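## Task

Lot numbers are printed on the shelf edge under each spot, and several spots may carry the same number. Move one cardboard box from a lot 451 spot and one from a lot 434 spot onto the desk so neither overhangs the desk edge. All other cardboard boxes stay on their original shelves. If a lot is missing from the storeroom, leave it out. The robot must not tip over or finish leaning.

## Robot and tools

Robot: a Hello Robot Stretch 3 with a single arm. It has a two-wheeled base (0.33 m long, 0.34 m wide, round back) that pivots about a point 0.05 m behind its front edge, a lift sliding on a mast, and a telescoping arm that reaches out to the robot's right side. The gripper cannot move forward on its own; drive the base for that. The base has no sideways motion. With the arm in and the wrist folded, turning sweeps a 0.28 m radius; an unfolded, level wrist reaches beyond it.

Frames: the base frame has its origin on the floor between the drive wheels, x forward, y left, z up, in metres. hand_pose is reported in it, located where closed fingertips meet. The odometry frame is the base frame at the start of the scene; base_odometry counts wheel rotation only, so slip looks like travel. Heading is in radians, left positive.

move: one action per call. Leave out all action keys to just read state and images. Keys:
- base: an object holding exactly one relative command, measured from the base's last reported position: translate_m (metres, -3 to 3, positive forward) or rotate_rad (radians, -6.4 to 6.4, positive turns left).
- joints: one object for the one arm, keyed by joint name, each value an absolute target: lift_m 0 to 1.1; arm_m 0 to 0.52 (extension); wrist_yaw_rad -1.345 to 4.42 (0 along the arm, positive swings toward the front); wrist_pitch_rad -1.57 to 0.451 (0 level, negative tips fingers down); wrist_roll_rad -2.911 to 2.918 (0 fingers side by side); gripper_m -0.089 to 0.179 (bigger is wider; real fingertip gap is about 0.007 m less near closed, 0.025 m less wide open); head_pan_rad -3.953 to 1.73 (0 forward, positive left, -1.57 along the arm); head_tilt_rad -1.53 to 0.419 (negative looks down). Units are m or rad as named.
- speeds: optional top speed per key (same names plus translate_m, rotate_rad), not above the max pace.
- pace: "default" or "max". Default/max: translate 0.12/0.30 m/s, rotate 0.76/1.90 rad/s, lift 0.11/0.15 m/s, arm 0.14/0.40 m/s. The base is capped at 0.10 m/s and 0.63 rad/s unless lift_m < 0.30, arm_m < 0.03 and wrist_yaw_rad > 2.54.
- contact_limits: stop thresholds given alongside their own command. arm_m, translate_m, rotate_rad take a motor_effort percent 1 to 100; lift_m takes an object {"down": n, "up": n} in percent above free motion (below about 12 may trigger in free travel). Base moves have no contact stop unless given one.
- servos: "reboot", sent by itself, re-enables servos that shut off.
- cameras: list of head_camera, nav_camera, wrist_camera or all; [] for none.
- blocking: true waits until everything rests; false returns in about 0.5 s while motion continues.
An unknown key makes a call invalid; an out-of-range value gets it refused, and a refusal or an unplanned stop cancels the remaining move/wait/finished_scene calls of that reply. Any action runs at most about 14 s.

wait(seconds 0 to 10, cameras): no new command, returns state and images. stop(cameras): brakes all running motions. zoom_image(camera, region [x0,y0,x1,y1] pixels, at most 504 by 504): enlarges part of the latest image. finished_scene(scene): ends the current scene; the result gives the next task.

Results: base_status and joint_status give done, moving, off_target (rested away from target, may still push), contact_stop (that joint turns slack), time_out or torque_fault (target dropped). on_its_own describes uncommanded behaviour; "held at" is the target. motor_effort is percent, positive toward larger values, bracket is the peak; wheel effort positive pushes forward. lidar_m: 12 distances in 30-degree sectors, first straight ahead, counter-clockwise (4th left, 7th behind, 10th right), seen at 0.17 m height; "-" means nothing or closer than 0.15 m. wrist_depth_mm and head_depth_mm: 7x7 grids of median depth in mm. base_tilt in degrees, forward/right positive, with a few degrees of bias. When turned_by_wheels and turned_by_imu differ by over 0.15 rad, believe the IMU. head_camera images arrive rotated; turn them a quarter clockwise to view upright, nav_camera a quarter counter-clockwise. The wrist camera rides on the gripper.

Gripping: command gripper_m smaller than the object to hold it, at least 0.05 larger (or full open) to let go. The reading does not confirm a grasp; re-send if it slips.

Safety: before folding (wrist_yaw_rad 3.0) or unfolding the wrist, put lift_m between 0.32 and 0.95, wrist_pitch_rad at -0.4 and roll near 0; once folded the lift may drop to 0.25. With yaw below -0.4, keep pitch at -0.5 or lower. Wrist and head have no contact stop and will fault after prolonged pushing. Pushing against something solid with the gripper above about 0.45 m, or driving while snagged, can topple the robot; if tilt appears, back the gripper off. Avoid dropping objects, releasing them while moving, slamming, or hard shoves. The world keeps running while you think, and an unfinished move continues. The first scene is practice and may be skipped.

Each tool is called after ">>>" in YAML: its name, and indented under it one key for each argument.

## Session

>>> move:
  joints: {"head_pan_rad":-1.57,"head_tilt_rad":-0.2}

>>> move:
  joints: {"head_pan_rad":-3.14,"head_tilt_rad":-0.2}

>>> move:
  joints: {"head_pan_rad":1.57,"head_tilt_rad":-0.2}

>>> move:
  joints: {"head_pan_rad":0,"head_tilt_rad":-0.2}

Scene clock: 1.23 s.
move: done
base_odometry: x=+0.000 y=+0.000 heading=+0.000
turned_by_wheels: +0.000
turned_by_imu: +0.000
base_tilt: forward=-0.3 right=-1.2
lidar_m: 0.73 0.72 0.85 1.53 2.66 1.26 1.01 1.12 1.81 1.62 1.39 0.83
head_depth_mm: 2146 1836 1893 2296 2393 2277 1747 / 2074 2035 2125 2058 2063 2065 1741 / 2022 2027 2135 2180 2203 2229 1725 / 1946 1988 2054 2106 2141 2191 1728 / 1882 1732 1777 1800 1877 1896 1719 / 1817 1815 1888 1905 1941 1979 1675 / 1754 1814 1862 1903 1962 1959 1632
base_status: not commanded
joint_positions: lift_m=+0.374 arm_m=+0.001 wrist_yaw_rad=+3.009 wrist_pitch_rad=-0.462 wrist_roll_rad=+0.000 gripper_m=+0.037 head_pan_rad=-1.607 head_tilt_rad=-0.199
joint_status: all done
measured_speeds: all 0
motor_effort: left_wheel=-0.6(0.7) right_wheel=+0.3(1.1) lift_m=+23.5(23.8) arm_m=-5.2(5.4) wrist_yaw_rad=-1.0(1.1) wrist_pitch_rad=+1.9(2.1) wrist_roll_rad=-0.2(0.3) gripper_m=+0.0(0.8) head_pan_rad=+3.0(5.3) head_tilt_rad=-3.4(8.6)
hand_pose: x=+0.0076 y=+0.0712 z=+0.3774 quat_wxyz=(+0.207, +0.697, +0.116, +0.676) (m; base frame)
wrist_depth_mm: - 138 - - - 855 - / - 151 - - - 969 - / - 167 925 - - 947 - / 832 769 203 807 804 800 762 / 698 675 211 656 652 661 661 / 600 601 126 573 129 577 580 / 523 544 289 354 502 513 511
pictures: head_camera (sideways), nav_camera (sideways), wrist_camera
camera_calibration:
head_camera: T_world_to_cam=[[-0.0409988, 0.14785, -0.98816, 1.30199], [0.995152, -0.0824399, -0.0536237, 0.0633392], [-0.0893921, -0.985568, -0.143753, 0.143254], [0, 0, 0, 1]] pos_world=[0.00315363, -0.0460913, 1.31056]
nav_camera: T_world_to_cam=[[0.0108568, -0.17263, 0.984927, -1.23915], [-0.999617, 0.0232141, 0.0150875, 0.0365793], [-0.0254687, -0.984713, -0.172312, 0.177678], [0, 0, 0, 1]] pos_world=[0.0545437, -0.0398016, 1.25053]
wrist_camera: T_world_to_cam=[[0.994963, -0.0965217, -0.0270514, 0.016197], [-0.0806635, -0.610724, -0.787724, 0.37395], [0.0595115, 0.785938, -0.615434, 0.342021], [0, 0, 0, 1]] pos_world=[-0.00630544, -0.0388635, 0.505499]

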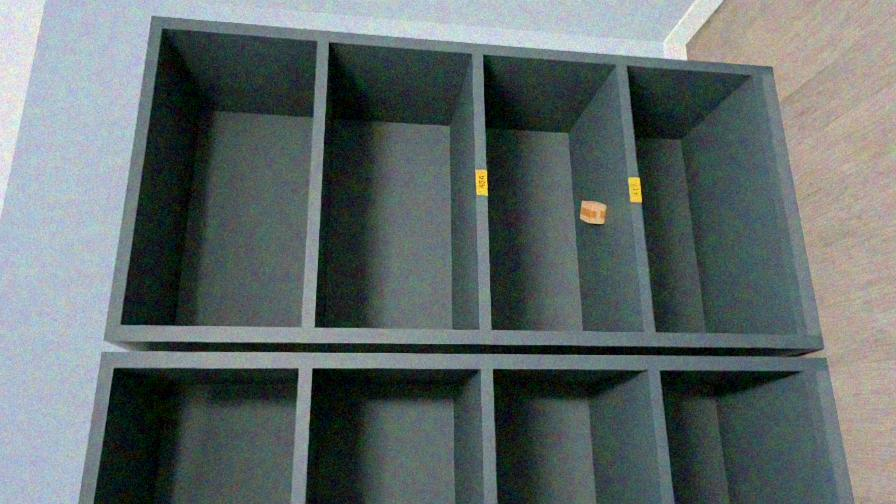

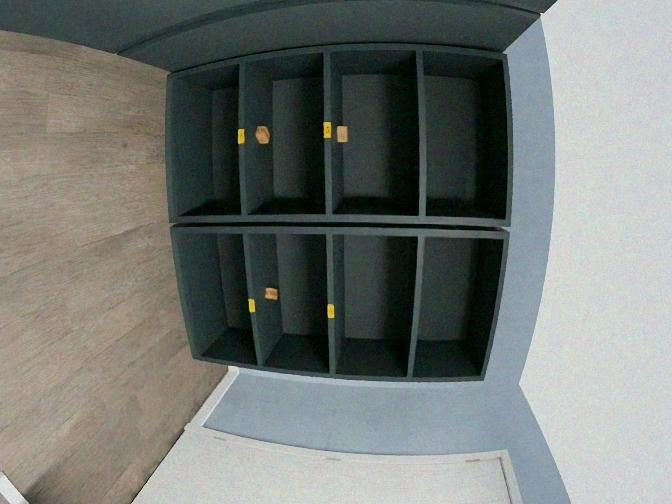

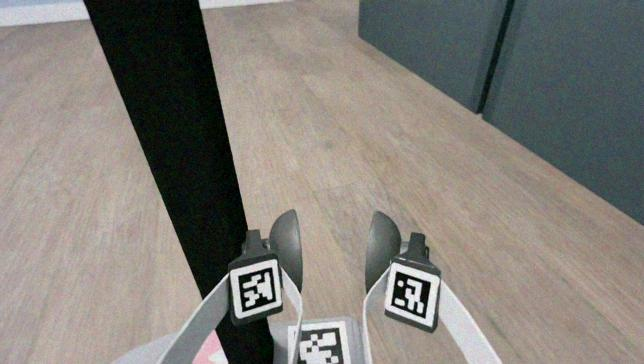

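Scene clock: 3.53 s.
move: done
base_odometry: x=+0.000 y=+0.000 heading=+0.000
turned_by_wheels: +0.000
turned_by_imu: +0.000
base_tilt: forward=-0.3 right=-1.2
lidar_m: 0.72 0.73 0.85 1.53 2.66 1.25 1.01 1.11 1.81 1.63 1.39 0.83
head_depth_mm: 1589 1647 1692 1744 1733 1089 1751 / 1527 1573 1638 1701 1709 1082 1448 / 1498 1537 1581 1646 1666 1074 1601 / 1449 1498 1546 1584 1600 1065 1324 / 1414 1451 1498 1538 1561 1061 1542 / 1376 1411 1444 1501 1533 1058 877 / 1340 1372 1401 1445 1481 1049 871
base_status: not commanded
joint_positions: lift_m=+0.374 arm_m=+0.001 wrist_yaw_rad=+3.009 wrist_pitch_rad=-0.462 wrist_roll_rad=+0.000 gripper_m=+0.037 head_pan_rad=-3.148 head_tilt_rad=-0.200
joint_status: all done
measured_speeds: translate_m=+0.000 rotate_rad=+0.000 lift_m=+0.000 arm_m=+0.000 wrist_yaw_rad=+0.000 wrist_pitch_rad=+0.000 wrist_roll_rad=+0.000 head_pan_rad=+0.024 head_tilt_rad=+0.000
motor_effort: left_wheel=-0.5(1.0) right_wheel=+0.3(1.2) lift_m=+23.0(24.1) arm_m=-9.1(9.1) wrist_yaw_rad=+0.5(2.1) wrist_pitch_rad=+1.8(2.0) wrist_roll_rad=-0.1(0.3) gripper_m=+0.9(0.9) head_pan_rad=+3.9(5.2) head_tilt_rad=-2.7(6.4)
hand_pose: x=+0.0076 y=+0.0712 z=+0.3774 quat_wxyz=(+0.207, +0.697, +0.116, +0.676) (m; base frame)
wrist_depth_mm: - 138 - - - 874 - / - 150 - - - 973 - / - 167 925 - - 923 - / 843 756 203 831 797 800 768 / 705 673 212 665 654 668 661 / 602 593 126 572 128 582 581 / 526 534 286 355 505 514 512
pictures: head_camera (sideways), nav_camera (sideways), wrist_camera
camera_calibration:
head_camera: T_world_to_cam=[[0.147179, 0.0453377, -0.98807, 1.30076], [-0.0528748, -0.99716, -0.0536308, 0.0697386], [-0.987696, 0.0601373, -0.144364, 0.149519], [0, 0, 0, 1]] pos_world=[-0.0400776, 0.00157556, 1.31056]
nav_camera: T_world_to_cam=[[-0.172836, -0.0159581, 0.984821, -1.23782], [-0.00640793, 0.999866, 0.0150773, 0.03055], [-0.98493, -0.00370475, -0.172915, 0.18425], [0, 0, 0, 1]] pos_world=[-0.0322709, -0.0496166, 1.25043]
wrist_camera: T_world_to_cam=[[0.994963, -0.0965217, -0.0270514, 0.016197], [-0.0806635, -0.610724, -0.787724, 0.37395], [0.0595115, 0.785938, -0.615434, 0.342021], [0, 0, 0, 1]] pos_world=[-0.00630544, -0.0388635, 0.505499]

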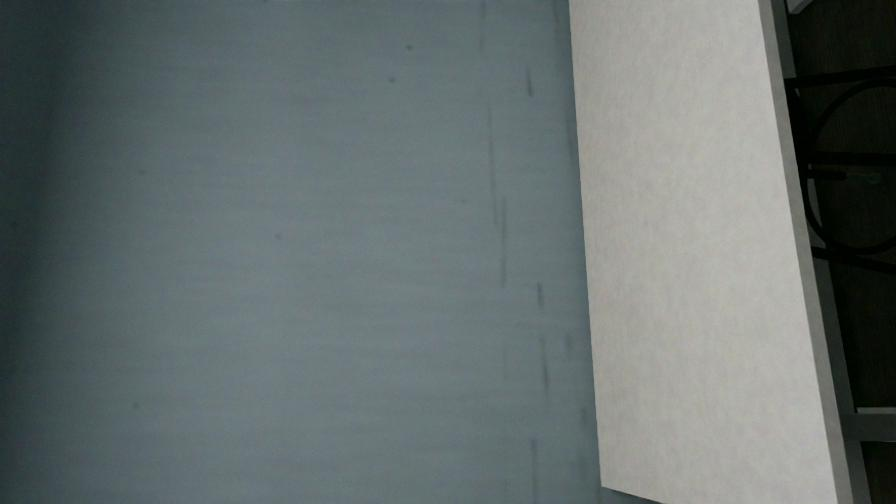

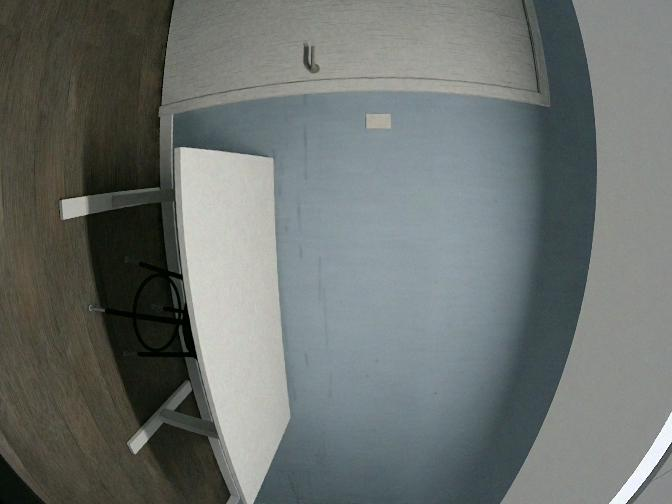

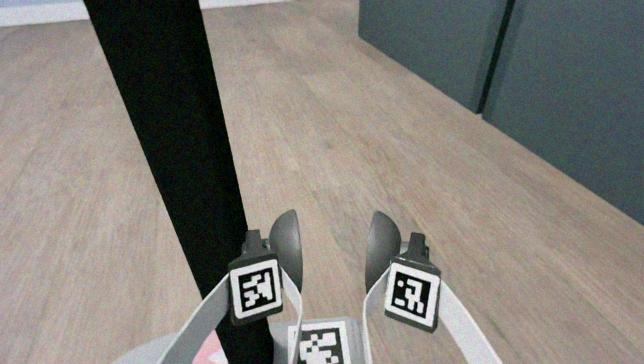

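Scene clock: 7.03 s.
move: done
base_odometry: x=+0.000 y=+0.000 heading=+0.000
turned_by_wheels: +0.000
turned_by_imu: +0.000
base_tilt: forward=-0.3 right=-1.3
lidar_m: 0.73 0.73 0.85 1.52 2.66 1.26 1.01 1.11 1.81 1.63 1.39 0.83
head_depth_mm: 1302 1203 1207 1214 1206 1221 1216 / 2364 1487 1492 1489 1499 1502 1502 / - 2614 2685 2781 2836 2216 1725 / - 2545 2634 2704 2799 2339 1720 / - 2464 2555 2640 2695 2331 1707 / - 2424 2493 2561 2601 2307 1704 / - 2342 2387 2448 2568 2287 1694
base_status: not commanded
joint_positions: lift_m=+0.374 arm_m=+0.001 wrist_yaw_rad=+3.009 wrist_pitch_rad=-0.462 wrist_roll_rad=+0.000 gripper_m=+0.037 head_pan_rad=+1.578 head_tilt_rad=-0.200
joint_status: all done
measured_speeds: translate_m=+0.000 rotate_rad=+0.000 lift_m=+0.000 arm_m=+0.000 wrist_yaw_rad=+0.000 wrist_pitch_rad=+0.000 wrist_roll_rad=+0.000 head_pan_rad=-0.024 head_tilt_rad=+0.000
motor_effort: left_wheel=-0.2(0.8) right_wheel=-0.1(1.1) lift_m=+23.5(24.3) arm_m=-12.6(13.4) wrist_yaw_rad=+0.2(1.6) wrist_pitch_rad=+1.9(2.1) wrist_roll_rad=+0.0(0.3) gripper_m=+0.1(1.1) head_pan_rad=-3.3(7.3) head_tilt_rad=-2.4(6.3)
hand_pose: x=+0.0076 y=+0.0712 z=+0.3774 quat_wxyz=(+0.207, +0.697, +0.116, +0.676) (m; base frame)
wrist_depth_mm: - 138 - - - 847 - / - 150 - - - 975 - / - 167 935 - - 952 - / 837 762 203 817 815 791 768 / 688 669 211 660 661 667 665 / 596 599 126 570 129 581 573 / 528 534 288 354 505 513 506
pictures: head_camera (sideways), nav_camera (sideways), wrist_camera
camera_calibration:
head_camera: T_world_to_cam=[[0.0473925, -0.146521, -0.988072, 1.30138], [-0.997807, 0.0388119, -0.0536149, 0.0754965], [0.0462047, 0.988446, -0.14436, 0.143131], [0, 0, 0, 1]] pos_world=[0.00704203, 0.0462714, 1.31056]
nav_camera: T_world_to_cam=[[-0.0183938, 0.172601, 0.98482, -1.23875], [0.999676, 0.0205022, 0.015078, 0.0244603], [-0.0175885, 0.984778, -0.172922, 0.178421], [0, 0, 0, 1]] pos_world=[-0.0440995, 0.0376025, 1.25043]
wrist_camera: T_world_to_cam=[[0.994963, -0.0965217, -0.0270514, 0.016197], [-0.0806635, -0.610724, -0.787724, 0.37395], [0.0595115, 0.785938, -0.615434, 0.342021], [0, 0, 0, 1]] pos_world=[-0.00630544, -0.0388635, 0.505499]

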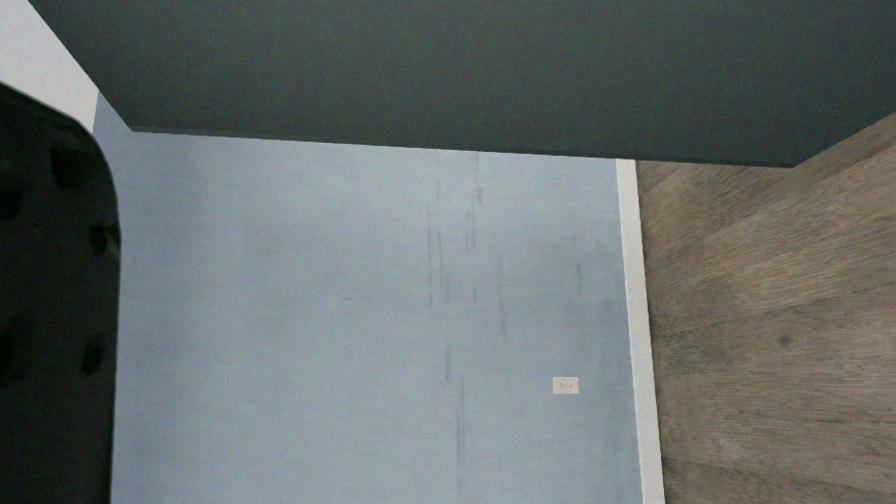

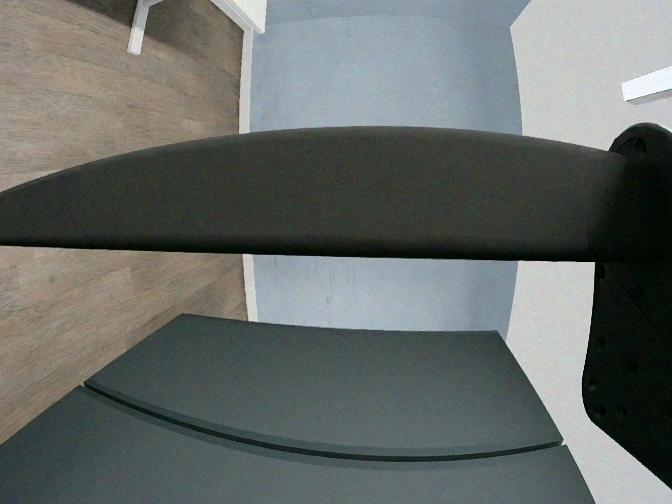

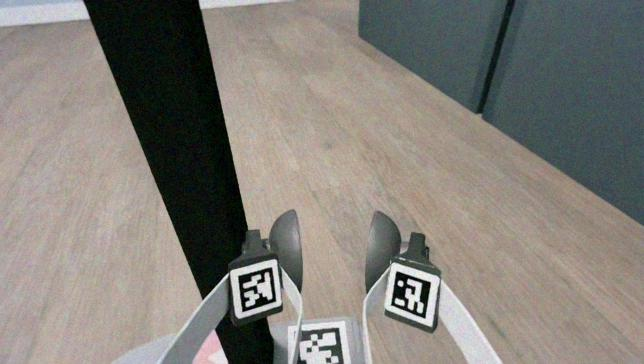

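Scene clock: 8.27 s.
move: done
base_odometry: x=+0.000 y=+0.000 heading=+0.000
turned_by_wheels: +0.000
turned_by_imu: +0.000
base_tilt: forward=-0.3 right=-1.4
lidar_m: 0.72 0.73 0.85 1.53 2.67 1.26 1.01 1.11 1.81 1.62 1.39 0.83
head_depth_mm: 719 748 774 800 832 864 900 / 697 720 746 770 797 830 858 / 674 694 718 741 769 795 825 / 662 675 696 724 748 772 799 / 632 651 671 691 716 737 764 / 615 630 650 669 689 712 737 / 597 612 629 649 668 688 711
base_status: not commanded
joint_positions: lift_m=+0.374 arm_m=+0.001 wrist_yaw_rad=+3.009 wrist_pitch_rad=-0.462 wrist_roll_rad=+0.000 gripper_m=+0.037 head_pan_rad=-0.037 head_tilt_rad=-0.200
joint_status: all done
measured_speeds: all 0
motor_effort: left_wheel=+0.3(0.7) right_wheel=+0.3(0.9) lift_m=+23.6(24.3) arm_m=-13.3(13.7) wrist_yaw_rad=-1.0(1.3) wrist_pitch_rad=+2.0(2.0) wrist_roll_rad=+0.0(0.2) gripper_m=+0.5(0.9) head_pan_rad=+3.2(6.3) head_tilt_rad=-2.7(9.3)
hand_pose: x=+0.0076 y=+0.0712 z=+0.3774 quat_wxyz=(+0.207, +0.697, +0.116, +0.676) (m; base frame)
wrist_depth_mm: - 138 - - - 863 - / - 151 - - - 976 - / - 168 938 - - 932 - / 823 765 204 815 812 798 766 / 695 673 211 657 657 671 673 / 609 602 126 572 129 584 583 / 528 538 287 356 501 512 505
pictures: head_camera (sideways), nav_camera (sideways), wrist_camera
camera_calibration:
head_camera: T_world_to_cam=[[-0.148586, -0.0408237, -0.988056, 1.30256], [0.0832216, 0.995087, -0.0536292, 0.068966], [0.985391, -0.0901962, -0.144459, 0.137522], [0, 0, 0, 1]] pos_world=[0.0522891, -0.00304815, 1.31056]
nav_camera: T_world_to_cam=[[0.173346, 0.0106894, 0.984803, -1.2399], [-0.0240213, -0.999598, 0.0150782, 0.0306678], [0.984568, -0.02627, -0.173019, 0.172431], [0, 0, 0, 1]] pos_world=[0.0458985, 0.0484389, 1.25043]
wrist_camera: T_world_to_cam=[[0.994963, -0.0965217, -0.0270514, 0.016197], [-0.0806635, -0.610724, -0.787724, 0.37395], [0.0595115, 0.785938, -0.615434, 0.342021], [0, 0, 0, 1]] pos_world=[-0.00630544, -0.0388635, 0.505499]

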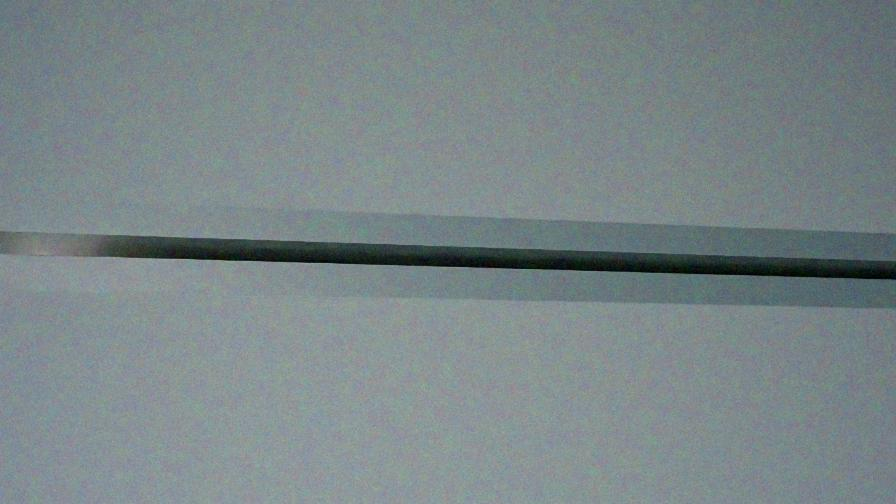

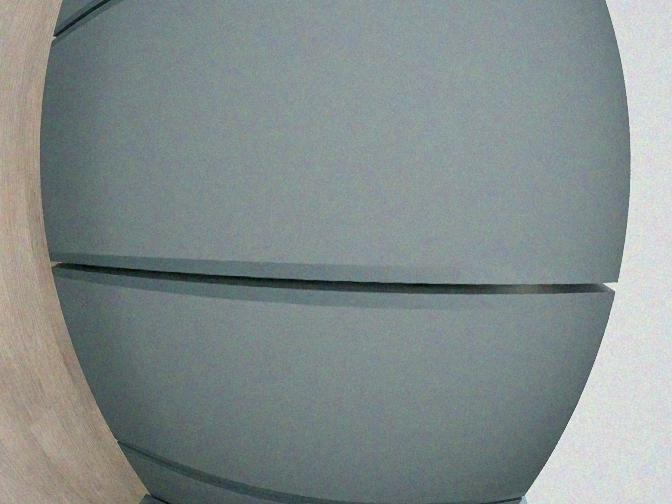

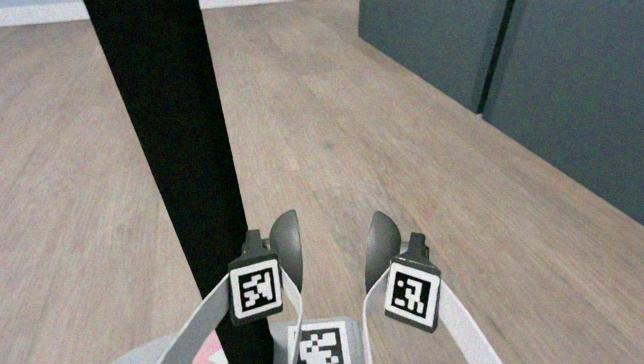

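>>> move:
  joints: {"head_pan_rad":-1.57,"head_tilt_rad":-0.2}

>>> zoom_image:
  camera: "head_camera"
  region: [430, 120, 680, 270]

>>> zoom_image:
  camera: "nav_camera"
  region: [220, 90, 370, 340]

Scene clock: 18.90 s.
move: done
base_odometry: x=+0.000 y=+0.000 heading=+0.000
turned_by_wheels: +0.000
turned_by_imu: +0.000
base_tilt: forward=-0.3 right=-1.3
lidar_m: 0.72 0.72 0.85 1.52 2.66 1.25 1.01 1.12 1.81 1.62 1.40 0.83
head_depth_mm: 2158 1812 1894 2300 2318 2265 1750 / 2063 2035 2133 2042 2072 2075 1745 / 2021 2061 2123 2176 2224 2203 1736 / 1952 1984 2032 2094 2122 2203 1719 / 1884 1732 1816 1786 1875 1905 1714 / 1813 1849 1919 1934 1994 1969 1675 / 1756 1804 1866 1909 1954 1950 1645
base_status: not commanded
joint_positions: lift_m=+0.374 arm_m=+0.001 wrist_yaw_rad=+3.009 wrist_pitch_rad=-0.462 wrist_roll_rad=+0.000 gripper_m=+0.037 head_pan_rad=-1.605 head_tilt_rad=-0.200
joint_status: all done
measured_speeds: all 0
motor_effort: left_wheel=-0.5(0.7) right_wheel=+0.4(1.1) lift_m=+24.4(24.6) arm_m=-12.7(13.2) wrist_yaw_rad=+1.0(1.4) wrist_pitch_rad=+1.9(2.0) wrist_roll_rad=+0.0(0.4) gripper_m=+0.5(1.0) head_pan_rad=+2.6(5.1) head_tilt_rad=-1.9(5.2)
hand_pose: x=+0.0076 y=+0.0712 z=+0.3774 quat_wxyz=(+0.207, +0.697, +0.116, +0.676) (m; base frame)
wrist_depth_mm: - 139 - - - 851 - / - 150 - - - 961 - / - 167 932 - - 944 - / 823 773 203 810 812 814 769 / 696 674 212 664 652 678 667 / 608 595 126 568 129 582 574 / 529 540 288 355 501 517 513
pictures: head_camera (sideways), nav_camera (sideways), wrist_camera
camera_calibration:
head_camera: T_world_to_cam=[[-0.0412103, 0.148478, -0.988057, 1.3019], [0.995304, -0.0805923, -0.0536234, 0.0634111], [-0.0875917, -0.985626, -0.144459, 0.144075], [0, 0, 0, 1]] pos_world=[0.00315818, -0.0461882, 1.31056]
nav_camera: T_world_to_cam=[[0.0111416, -0.173318, 0.984803, -1.23892], [-0.999655, 0.0214826, 0.0150904, 0.0366183], [-0.0237716, -0.984632, -0.173019, 0.178553], [0, 0, 0, 1]] pos_world=[0.0546537, -0.0397047, 1.25043]
wrist_camera: T_world_to_cam=[[0.994963, -0.0965217, -0.0270514, 0.016197], [-0.0806635, -0.610724, -0.787724, 0.37395], [0.0595115, 0.785938, -0.615434, 0.342021], [0, 0, 0, 1]] pos_world=[-0.00630544, -0.0388635, 0.505499]

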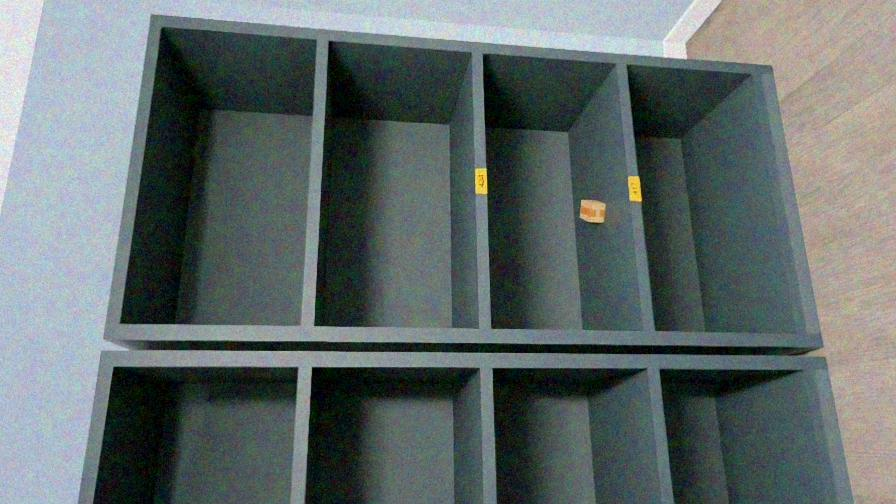

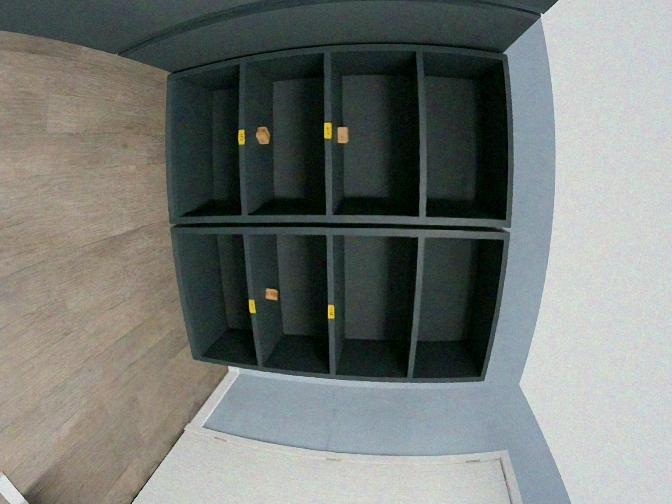

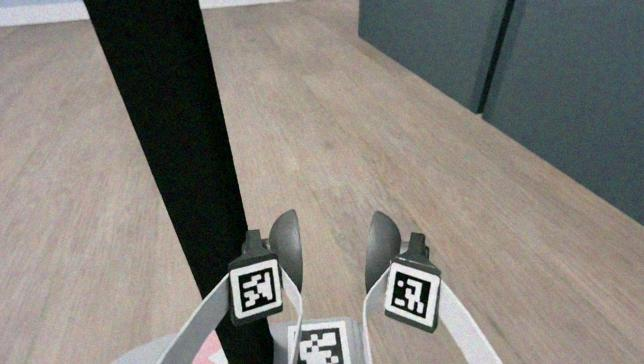

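Scaled by 2.016 from the camera's 896x504 image, which has a finer 1280x720 frame.

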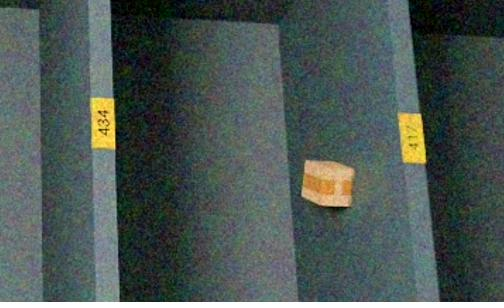

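Scaled by 2.016 from the camera's 672x504 image, which has a finer 792x594 frame.

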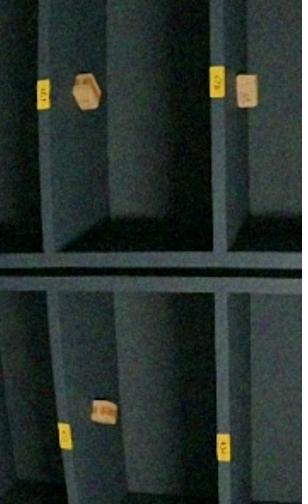

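>>> move:
  joints: {"head_pan_rad":-1.25,"head_tilt_rad":-0.25}
  cameras: ["head_camera"]

>>> zoom_image:
  camera: "head_camera"
  region: [420, 120, 680, 380]

Scene clock: 26.80 s.
move: done
base_odometry: x=+0.000 y=+0.000 heading=+0.000
turned_by_wheels: +0.000
turned_by_imu: +0.000
base_tilt: forward=-0.4 right=-1.2
lidar_m: 0.72 0.73 0.85 1.53 2.66 1.26 1.01 1.11 1.81 1.62 1.39 0.83
head_depth_mm: 1650 1849 1924 1983 1984 2076 1638 / 1547 1496 1589 1591 1674 1893 1640 / 1680 1889 1945 1998 1946 1940 1625 / 1720 1903 1974 2038 2074 2024 1626 / 1737 1924 1999 2054 2042 2001 1611 / 1757 1892 1918 1984 1929 1957 1600 / 1626 1539 1577 1629 1712 1774 1600
base_status: not commanded
joint_positions: lift_m=+0.374 arm_m=+0.001 wrist_yaw_rad=+3.009 wrist_pitch_rad=-0.462 wrist_roll_rad=+0.000 gripper_m=+0.037 head_pan_rad=-1.240 head_tilt_rad=-0.251
joint_status: all done
measured_speeds: all 0
motor_effort: left_wheel=-0.5(0.6) right_wheel=+0.5(1.2) lift_m=+24.9(24.9) arm_m=-12.3(13.5) wrist_yaw_rad=-0.7(1.2) wrist_pitch_rad=+2.0(2.0) wrist_roll_rad=-0.2(0.3) gripper_m=+0.3(1.0) head_pan_rad=+1.2(5.1) head_tilt_rad=-3.1(5.9)
hand_pose: x=+0.0076 y=+0.0712 z=+0.3774 quat_wxyz=(+0.207, +0.697, +0.116, +0.676) (m; base frame)
wrist_depth_mm: - 139 - - - 855 - / - 151 - - - 992 - / - 167 922 - - 945 - / 836 769 203 798 797 786 753 / 706 673 212 672 647 678 661 / 597 597 126 570 129 581 584 / 531 535 287 355 505 514 507
pictures: head_camera (sideways)
camera_calibration:
head_camera: T_world_to_cam=[[-0.107822, 0.171257, -0.979309, 1.29077], [0.957458, 0.283107, -0.0559077, 0.0665597], [0.267674, -0.943675, -0.194496, 0.207023], [0, 0, 0, 1]] pos_world=[0.0200303, -0.0445343, 1.30805]

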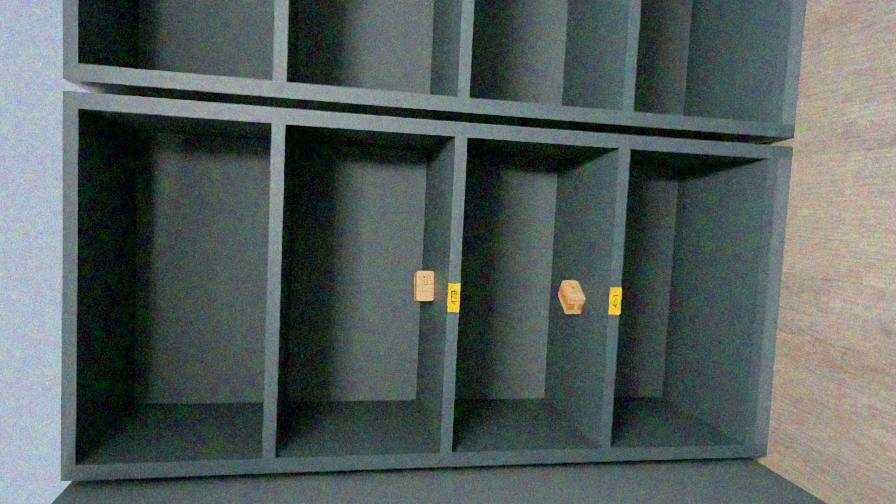

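Scaled by 1.938 from the camera's 896x504 image, which has a finer 1280x720 frame.

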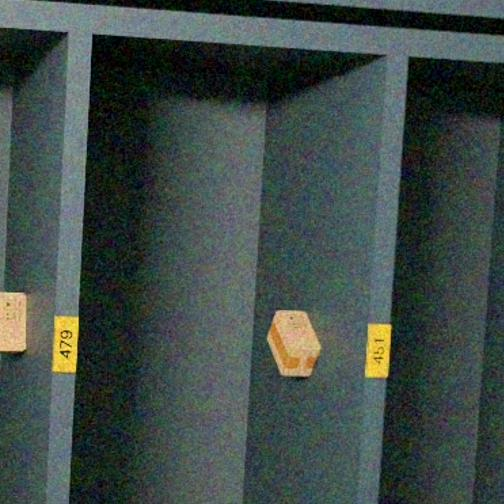

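>>> move:
  base: {"rotate_rad":1.83}
  pace: "max"
  joints: {"head_pan_rad":0,"head_tilt_rad":-0.2}

>>> move:
  base: {"translate_m":1.9}
  contact_limits: {"translate_m":40}
  pace: "max"
  joints: {"head_pan_rad":-1.57,"head_tilt_rad":-0.2}

Scene clock: 83.70 s.
move: done
base_odometry: x=+0.000 y=+0.000 heading=+1.830
turned_by_wheels: +1.830
turned_by_imu: +1.800
base_tilt: forward=-0.2 right=-1.2
lidar_m: 2.65 1.64 1.01 1.11 1.60 1.96 1.63 1.02 0.75 0.73 0.75 1.04
head_depth_mm: 2322 2459 2524 2653 2729 2382 1706 / 2348 2473 2512 2607 2684 2342 1735 / 2360 2461 2505 2613 2673 2330 1729 / 2394 2455 2508 2632 2703 2313 1713 / 2351 2453 2527 2566 2680 2305 1714 / 2364 2458 2513 2613 2675 2287 1695 / 2393 2444 2532 2571 2687 2295 1694
base_status: done
joint_positions: lift_m=+0.374 arm_m=+0.001 wrist_yaw_rad=+3.009 wrist_pitch_rad=-0.462 wrist_roll_rad=+0.000 gripper_m=+0.037 head_pan_rad=+0.000 head_tilt_rad=-0.200
joint_status: all done
measured_speeds: all 0
motor_effort: left_wheel=-8.8(12.9) right_wheel=+9.5(12.8) lift_m=+24.5(25.6) arm_m=-12.5(13.7) wrist_yaw_rad=-0.4(2.1) wrist_pitch_rad=+1.9(2.0) wrist_roll_rad=-0.1(0.3) gripper_m=+0.2(1.0) head_pan_rad=-3.4(5.3) head_tilt_rad=+6.1(8.1)
hand_pose: x=+0.0076 y=+0.0712 z=+0.3774 quat_wxyz=(+0.207, +0.697, +0.116, +0.676) (m; base frame)
wrist_depth_mm: - 138 - - - - - / - 150 - - - - - / - 167 936 973 - 993 964 / 840 767 204 808 805 805 789 / 698 667 212 654 653 671 669 / 598 603 126 575 129 584 578 / 527 532 287 353 504 512 510
pictures: head_camera (sideways), nav_camera (sideways), wrist_camera
camera_calibration:
head_camera: T_world_to_cam=[[-0.146766, -0.0463571, -0.988084, 1.30256], [0.0459996, 0.997501, -0.0536315, 0.0691388], [0.988101, -0.0533227, -0.144267, 0.137351], [0, 0, 0, 1]] pos_world=[0.052275, -0.00125918, 1.31056]
nav_camera: T_world_to_cam=[[0.172632, 0.0171513, 0.984837, -1.23994], [0.0133019, -0.999798, 0.0150802, 0.0305038], [0.984896, 0.0104968, -0.172826, 0.172161], [0, 0, 0, 1]] pos_world=[0.0440866, 0.0499571, 1.25043]
wrist_camera: T_world_to_cam=[[0.994963, -0.0965217, -0.0270514, 0.016197], [-0.0806635, -0.610724, -0.787724, 0.37395], [0.0595115, 0.785938, -0.615434, 0.342021], [0, 0, 0, 1]] pos_world=[-0.00630544, -0.0388635, 0.505499]

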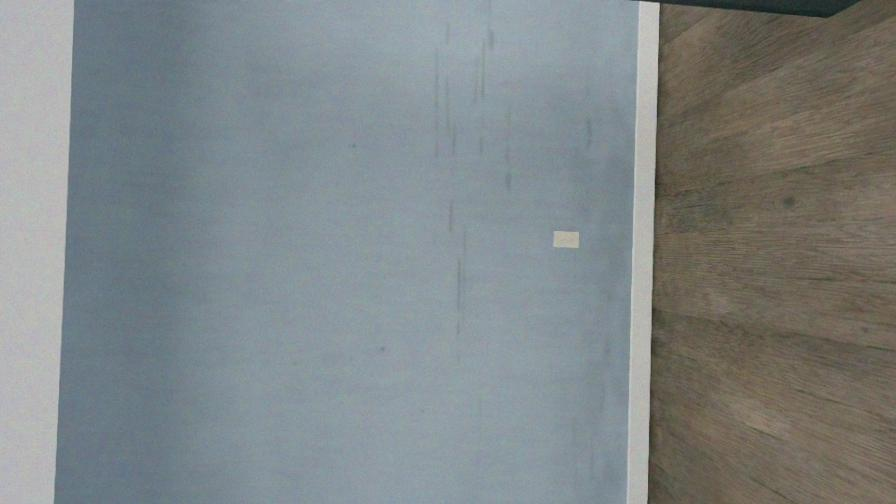

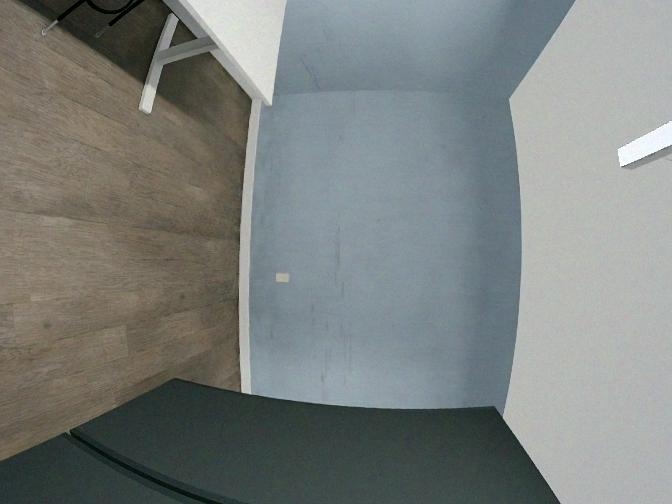

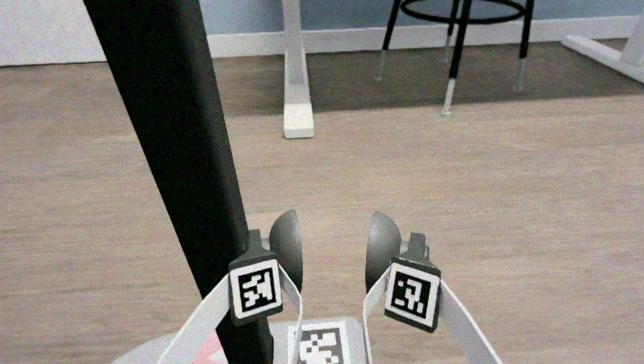

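Scene clock: 98.70 s.
move: time_out
base_odometry: x=-0.358 y=+1.355 heading=+1.829
turned_by_wheels: -0.001
turned_by_imu: +0.002
base_tilt: forward=-0.2 right=-1.3
lidar_m: 1.27 1.32 1.60 1.10 1.58 1.29 2.79 1.04 0.77 0.74 0.77 1.31
head_depth_mm: 648 667 684 707 727 753 775 / 646 666 684 706 730 752 777 / 646 666 685 704 730 750 776 / 644 663 682 704 725 751 774 / 644 663 683 702 724 748 773 / 646 662 682 705 726 749 772 / 646 667 688 710 731 754 780
base_status: translate_m time_out (by the wheels' count: +1.4016 of +1.9000)
joint_positions: lift_m=+0.374 arm_m=+0.001 wrist_yaw_rad=+3.009 wrist_pitch_rad=-0.462 wrist_roll_rad=+0.000 gripper_m=+0.037 head_pan_rad=-1.570 head_tilt_rad=-0.200
joint_status: all done
measured_speeds: all 0
motor_effort: left_wheel=-0.4(8.9) right_wheel=+2.0(14.3) lift_m=+26.1(27.0) arm_m=-10.3(13.5) wrist_yaw_rad=-0.6(2.1) wrist_pitch_rad=+2.0(2.1) wrist_roll_rad=+0.1(0.4) gripper_m=+0.5(1.1) head_pan_rad=+3.2(5.1) head_tilt_rad=+3.5(8.6)
contact_limits: translate_m 40 (maximum 100)
hand_pose: x=+0.0076 y=+0.0712 z=+0.3774 quat_wxyz=(+0.207, +0.697, +0.116, +0.676) (m; base frame)
wrist_depth_mm: - 138 - - - - - / - 150 - - - - - / - 168 210 - - 998 981 / 845 781 203 820 808 793 786 / 696 675 211 661 659 674 674 / 599 604 126 579 129 582 580 / 524 541 288 354 506 506 504
pictures: head_camera (sideways), nav_camera (sideways), wrist_camera
camera_calibration:
head_camera: T_world_to_cam=[[-0.0464206, 0.146637, -0.988101, 1.30196], [0.997519, -0.0455975, -0.0536299, 0.0633502], [-0.052919, -0.988139, -0.144156, 0.143555], [0, 0, 0, 1]] pos_world=[0.00484178, -0.0461752, 1.31056]
nav_camera: T_world_to_cam=[[0.0172207, -0.172512, 0.984857, -1.23911], [-0.999792, -0.0137058, 0.0150811, 0.0366678], [0.0108966, -0.984912, -0.172712, 0.177957], [0, 0, 0, 1]] pos_world=[0.0560595, -0.0379877, 1.25053]
wrist_camera: T_world_to_cam=[[0.994963, -0.0965217, -0.0270514, 0.016197], [-0.0806635, -0.610724, -0.787724, 0.37395], [0.0595115, 0.785938, -0.615434, 0.342021], [0, 0, 0, 1]] pos_world=[-0.00630544, -0.0388635, 0.505499]

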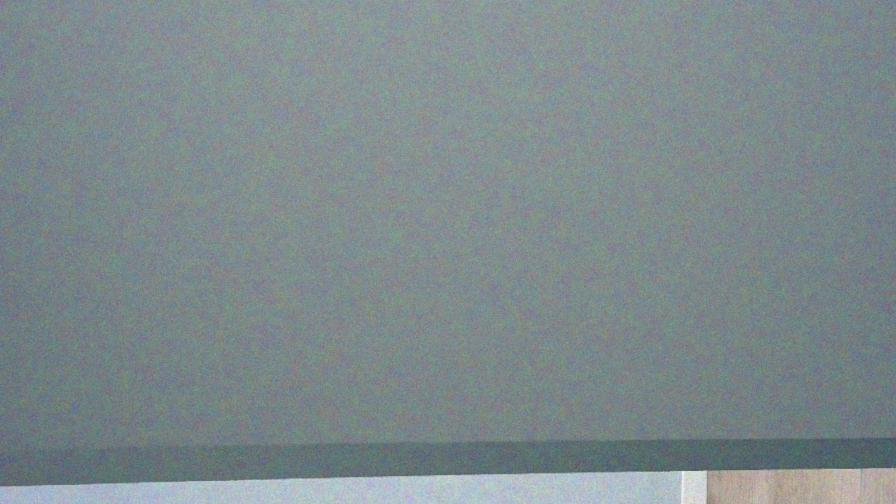

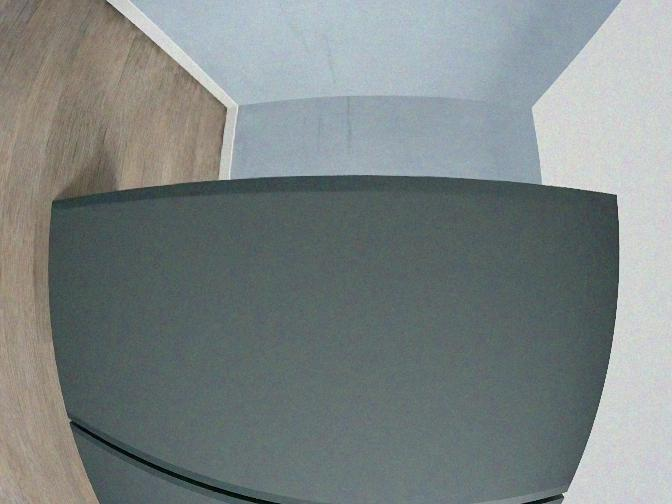

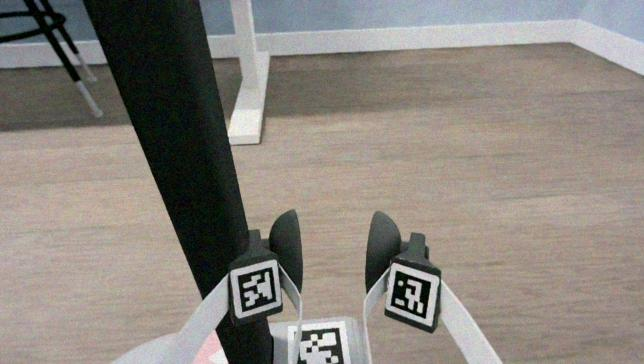

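>>> move:
  joints: {"lift_m":0.285}
  cameras: []

>>> move:
  base: {"translate_m":0.7}
  pace: "max"

>>> move:
  base: {"rotate_rad":-1.57}
  pace: "max"
  joints: {"head_pan_rad":-0.6}

Scene clock: 107.83 s.
move: done
base_odometry: x=-0.358 y=+1.355 heading=+1.829
turned_by_wheels: +0.000
turned_by_imu: +0.000
base_tilt: forward=-0.4 right=-1.2
lidar_m: 1.27 1.32 1.60 1.10 1.58 1.30 2.79 1.04 0.76 0.74 0.77 1.31
head_depth_mm: 647 667 685 707 726 754 778 / 646 666 684 705 727 749 775 / 645 665 685 705 729 749 775 / 648 665 683 705 728 751 774 / 645 664 685 702 724 750 772 / 643 663 682 702 724 750 771 / 647 668 689 709 727 755 778
base_status: not commanded
joint_positions: lift_m=+0.285 arm_m=+0.001 wrist_yaw_rad=+3.009 wrist_pitch_rad=-0.462 wrist_roll_rad=+0.000 gripper_m=+0.037 head_pan_rad=-1.570 head_tilt_rad=-0.200
joint_status: all done
measured_speeds: all 0
motor_effort: left_wheel=-0.4(0.9) right_wheel=+0.5(2.1) lift_m=+25.1(27.3) arm_m=-8.6(9.8) wrist_yaw_rad=+1.4(1.4) wrist_pitch_rad=+1.9(2.1) wrist_roll_rad=+0.0(0.3) gripper_m=+0.3(1.1) head_pan_rad=+3.1(3.9) head_tilt_rad=+2.5(3.5)
contact_limits: translate_m 40 (maximum 100)
hand_pose: x=+0.0076 y=+0.0711 z=+0.2879 quat_wxyz=(+0.207, +0.697, +0.116, +0.676) (m; base frame)
wrist_depth_mm: - 138 - - - - - / - 150 - - - - - / 859 167 748 829 807 809 790 / 686 649 204 672 666 651 645 / 570 567 211 544 545 560 550 / 495 489 126 290 129 475 478 / 268 272 252 262 402 421 423
pictures: none
No camera images: "cameras" was empty.

Scene clock: 111.50 s.
move: done
base_odometry: x=-0.537 y=+2.032 heading=+1.829
turned_by_wheels: +0.000
turned_by_imu: +0.000
base_tilt: forward=-0.4 right=-1.2
lidar_m: 0.57 0.60 0.82 1.54 1.37 2.11 2.82 1.05 0.87 2.16 0.81 0.60
head_depth_mm: 2001 2034 2101 2185 2208 1205 1182 / 1984 2056 2109 2148 2247 2270 1737 / 2005 2055 2101 2169 2220 2264 1720 / 1989 2047 2104 2160 2231 2267 1714 / 1980 2028 2104 2173 2221 2263 1700 / 1984 2050 2099 2151 2211 2237 1692 / 1622 1633 1661 1683 1720 1763 1633
base_status: done
joint_positions: lift_m=+0.285 arm_m=+0.001 wrist_yaw_rad=+3.009 wrist_pitch_rad=-0.462 wrist_roll_rad=+0.000 gripper_m=+0.037 head_pan_rad=-1.570 head_tilt_rad=-0.200
joint_status: not commanded
measured_speeds: all 0
motor_effort: left_wheel=-0.9(13.3) right_wheel=+4.4(14.9) lift_m=+27.7(31.5) arm_m=-7.8(9.4) wrist_yaw_rad=-1.0(1.6) wrist_pitch_rad=+2.0(2.1) wrist_roll_rad=+0.0(0.3) gripper_m=+0.7(1.0) head_pan_rad=+3.5(4.0) head_tilt_rad=+2.4(3.5)
hand_pose: x=+0.0076 y=+0.0711 z=+0.2879 quat_wxyz=(+0.208, +0.697, +0.116, +0.676) (m; base frame)
wrist_depth_mm: - 138 - - - - 611 / - 150 - - - - 617 / 865 167 751 831 811 804 656 / 684 632 204 666 668 655 633 / 575 570 212 551 543 553 547 / 494 494 126 290 129 478 476 / 267 273 252 263 405 420 419
pictures: head_camera (sideways), nav_camera (sideways), wrist_camera
camera_calibration:
head_camera: T_world_to_cam=[[-0.0464206, 0.146637, -0.988101, 1.30196], [0.997519, -0.0455975, -0.0536299, 0.0633502], [-0.052919, -0.988139, -0.144156, 0.143555], [0, 0, 0, 1]] pos_world=[0.00484178, -0.0461752, 1.31056]
nav_camera: T_world_to_cam=[[0.0172207, -0.172512, 0.984857, -1.23911], [-0.999792, -0.0137058, 0.0150811, 0.0366678], [0.0108966, -0.984912, -0.172712, 0.177957], [0, 0, 0, 1]] pos_world=[0.0560595, -0.0379877, 1.25053]
wrist_camera: T_world_to_cam=[[0.994955, -0.0965971, -0.027069, 0.0137802], [-0.080757, -0.611158, -0.787378, 0.303288], [0.059515, 0.785592, -0.615876, 0.287109], [0, 0, 0, 1]] pos_world=[-0.00630539, -0.0388627, 0.415999]

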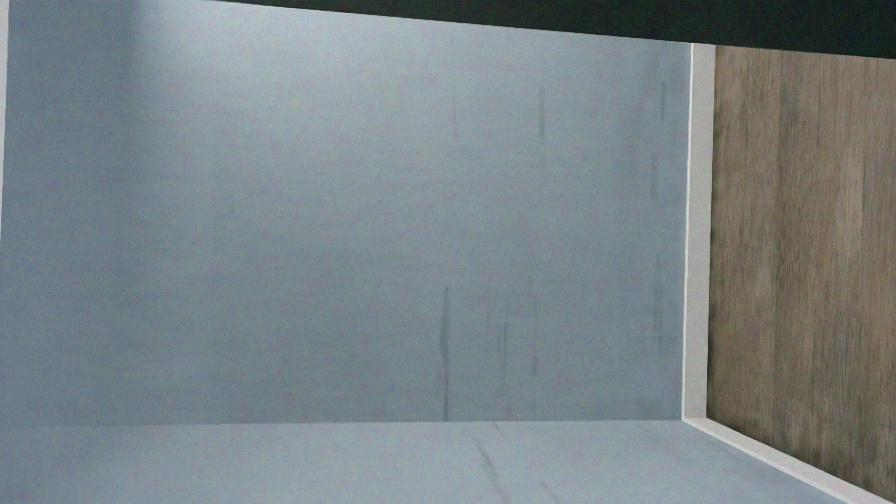

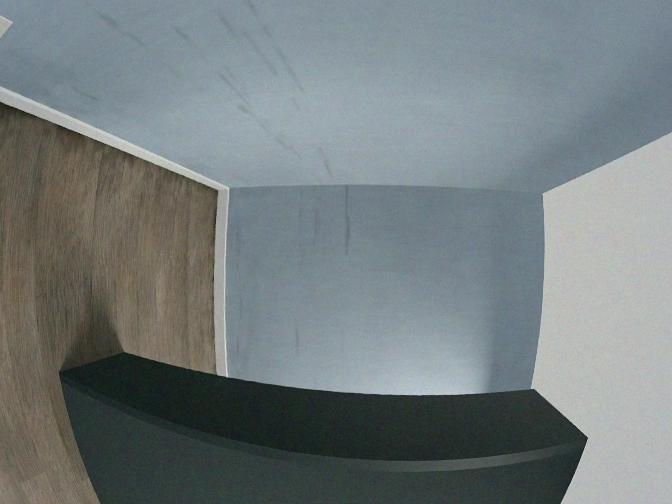

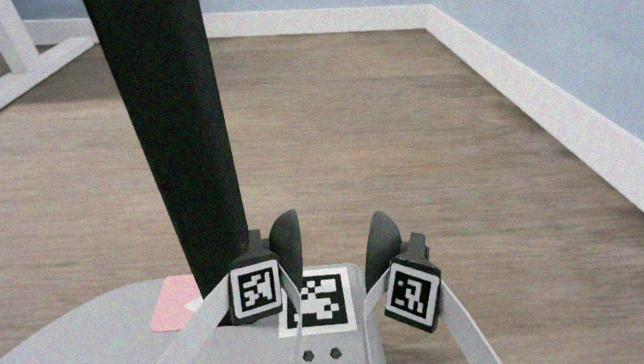

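Scene clock: 113.63 s.
move: done
base_odometry: x=-0.537 y=+2.032 heading=+0.259
turned_by_wheels: -1.570
turned_by_imu: -1.540
base_tilt: forward=-0.3 right=-1.3
lidar_m: 2.00 0.79 0.59 0.57 0.60 0.84 1.54 1.37 2.11 2.61 1.02 0.87
head_depth_mm: 972 1019 1064 1106 1159 1220 1282 / 895 931 967 1011 1051 1096 1149 / 829 858 887 924 962 998 1041 / 773 795 825 852 883 920 949 / 861 885 905 924 950 970 1002 / 1077 1104 1139 1176 1215 1255 1294 / 1953 1983 2062 2118 2167 2185 1700
base_status: done
joint_positions: lift_m=+0.285 arm_m=+0.001 wrist_yaw_rad=+3.009 wrist_pitch_rad=-0.462 wrist_roll_rad=+0.000 gripper_m=+0.037 head_pan_rad=-0.595 head_tilt_rad=-0.200
joint_status: all done
measured_speeds: all 0
motor_effort: left_wheel=+7.0(14.7) right_wheel=-8.6(14.8) lift_m=+24.2(27.3) arm_m=-12.4(13.9) wrist_yaw_rad=+1.6(1.6) wrist_pitch_rad=+2.1(2.1) wrist_roll_rad=-0.1(0.4) gripper_m=+0.5(1.0) head_pan_rad=-3.4(7.6) head_tilt_rad=+1.4(2.6)
hand_pose: x=+0.0076 y=+0.0711 z=+0.2878 quat_wxyz=(+0.208, +0.697, +0.116, +0.676) (m; base frame)
wrist_depth_mm: 555 138 561 569 592 588 605 / 600 150 596 619 623 628 - / - 167 175 - - - - / 661 630 203 674 663 659 655 / 573 564 212 539 540 552 551 / 495 490 126 290 129 478 477 / 268 272 251 261 404 422 420
pictures: head_camera (sideways), nav_camera (sideways), wrist_camera
camera_calibration:
head_camera: T_world_to_cam=[[-0.147415, 0.0438753, -0.988101, 1.30258], [0.597488, 0.800084, -0.0536127, 0.06578], [0.788211, -0.598282, -0.144159, 0.138419], [0, 0, 0, 1]] pos_world=[0.0436139, -0.0269671, 1.31056]
nav_camera: T_world_to_cam=[[0.152465, -0.0825577, 0.984855, -1.23993], [-0.549742, -0.835198, 0.015093, 0.033881], [0.821302, -0.543717, -0.172724, 0.173085], [0, 0, 0, 1]] pos_world=[0.0655157, 0.0200414, 1.25053]
wrist_camera: T_world_to_cam=[[0.994955, -0.0965992, -0.0270673, 0.0137794], [-0.0807617, -0.61122, -0.787329, 0.303266], [0.0595113, 0.785544, -0.615938, 0.287133], [0, 0, 0, 1]] pos_world=[-0.00630538, -0.0388626, 0.415999]

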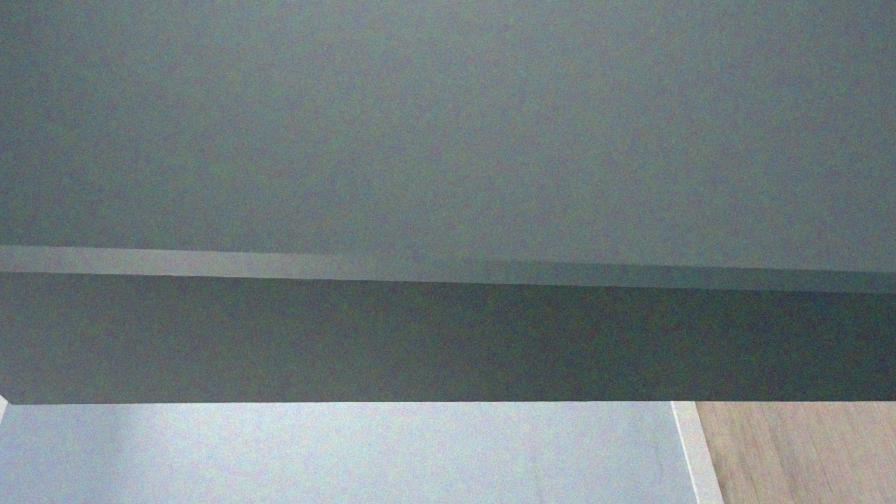

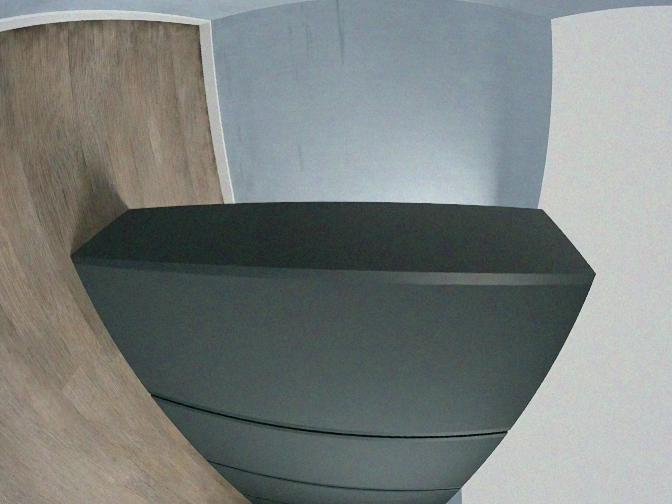

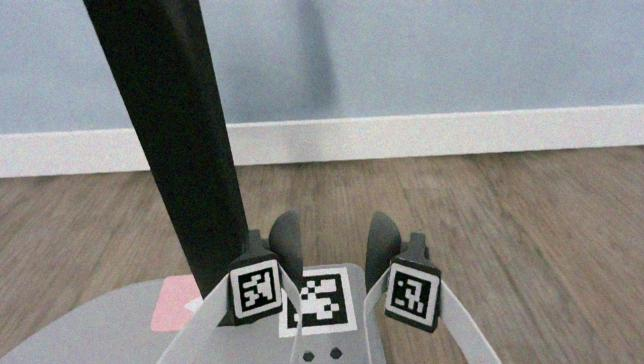

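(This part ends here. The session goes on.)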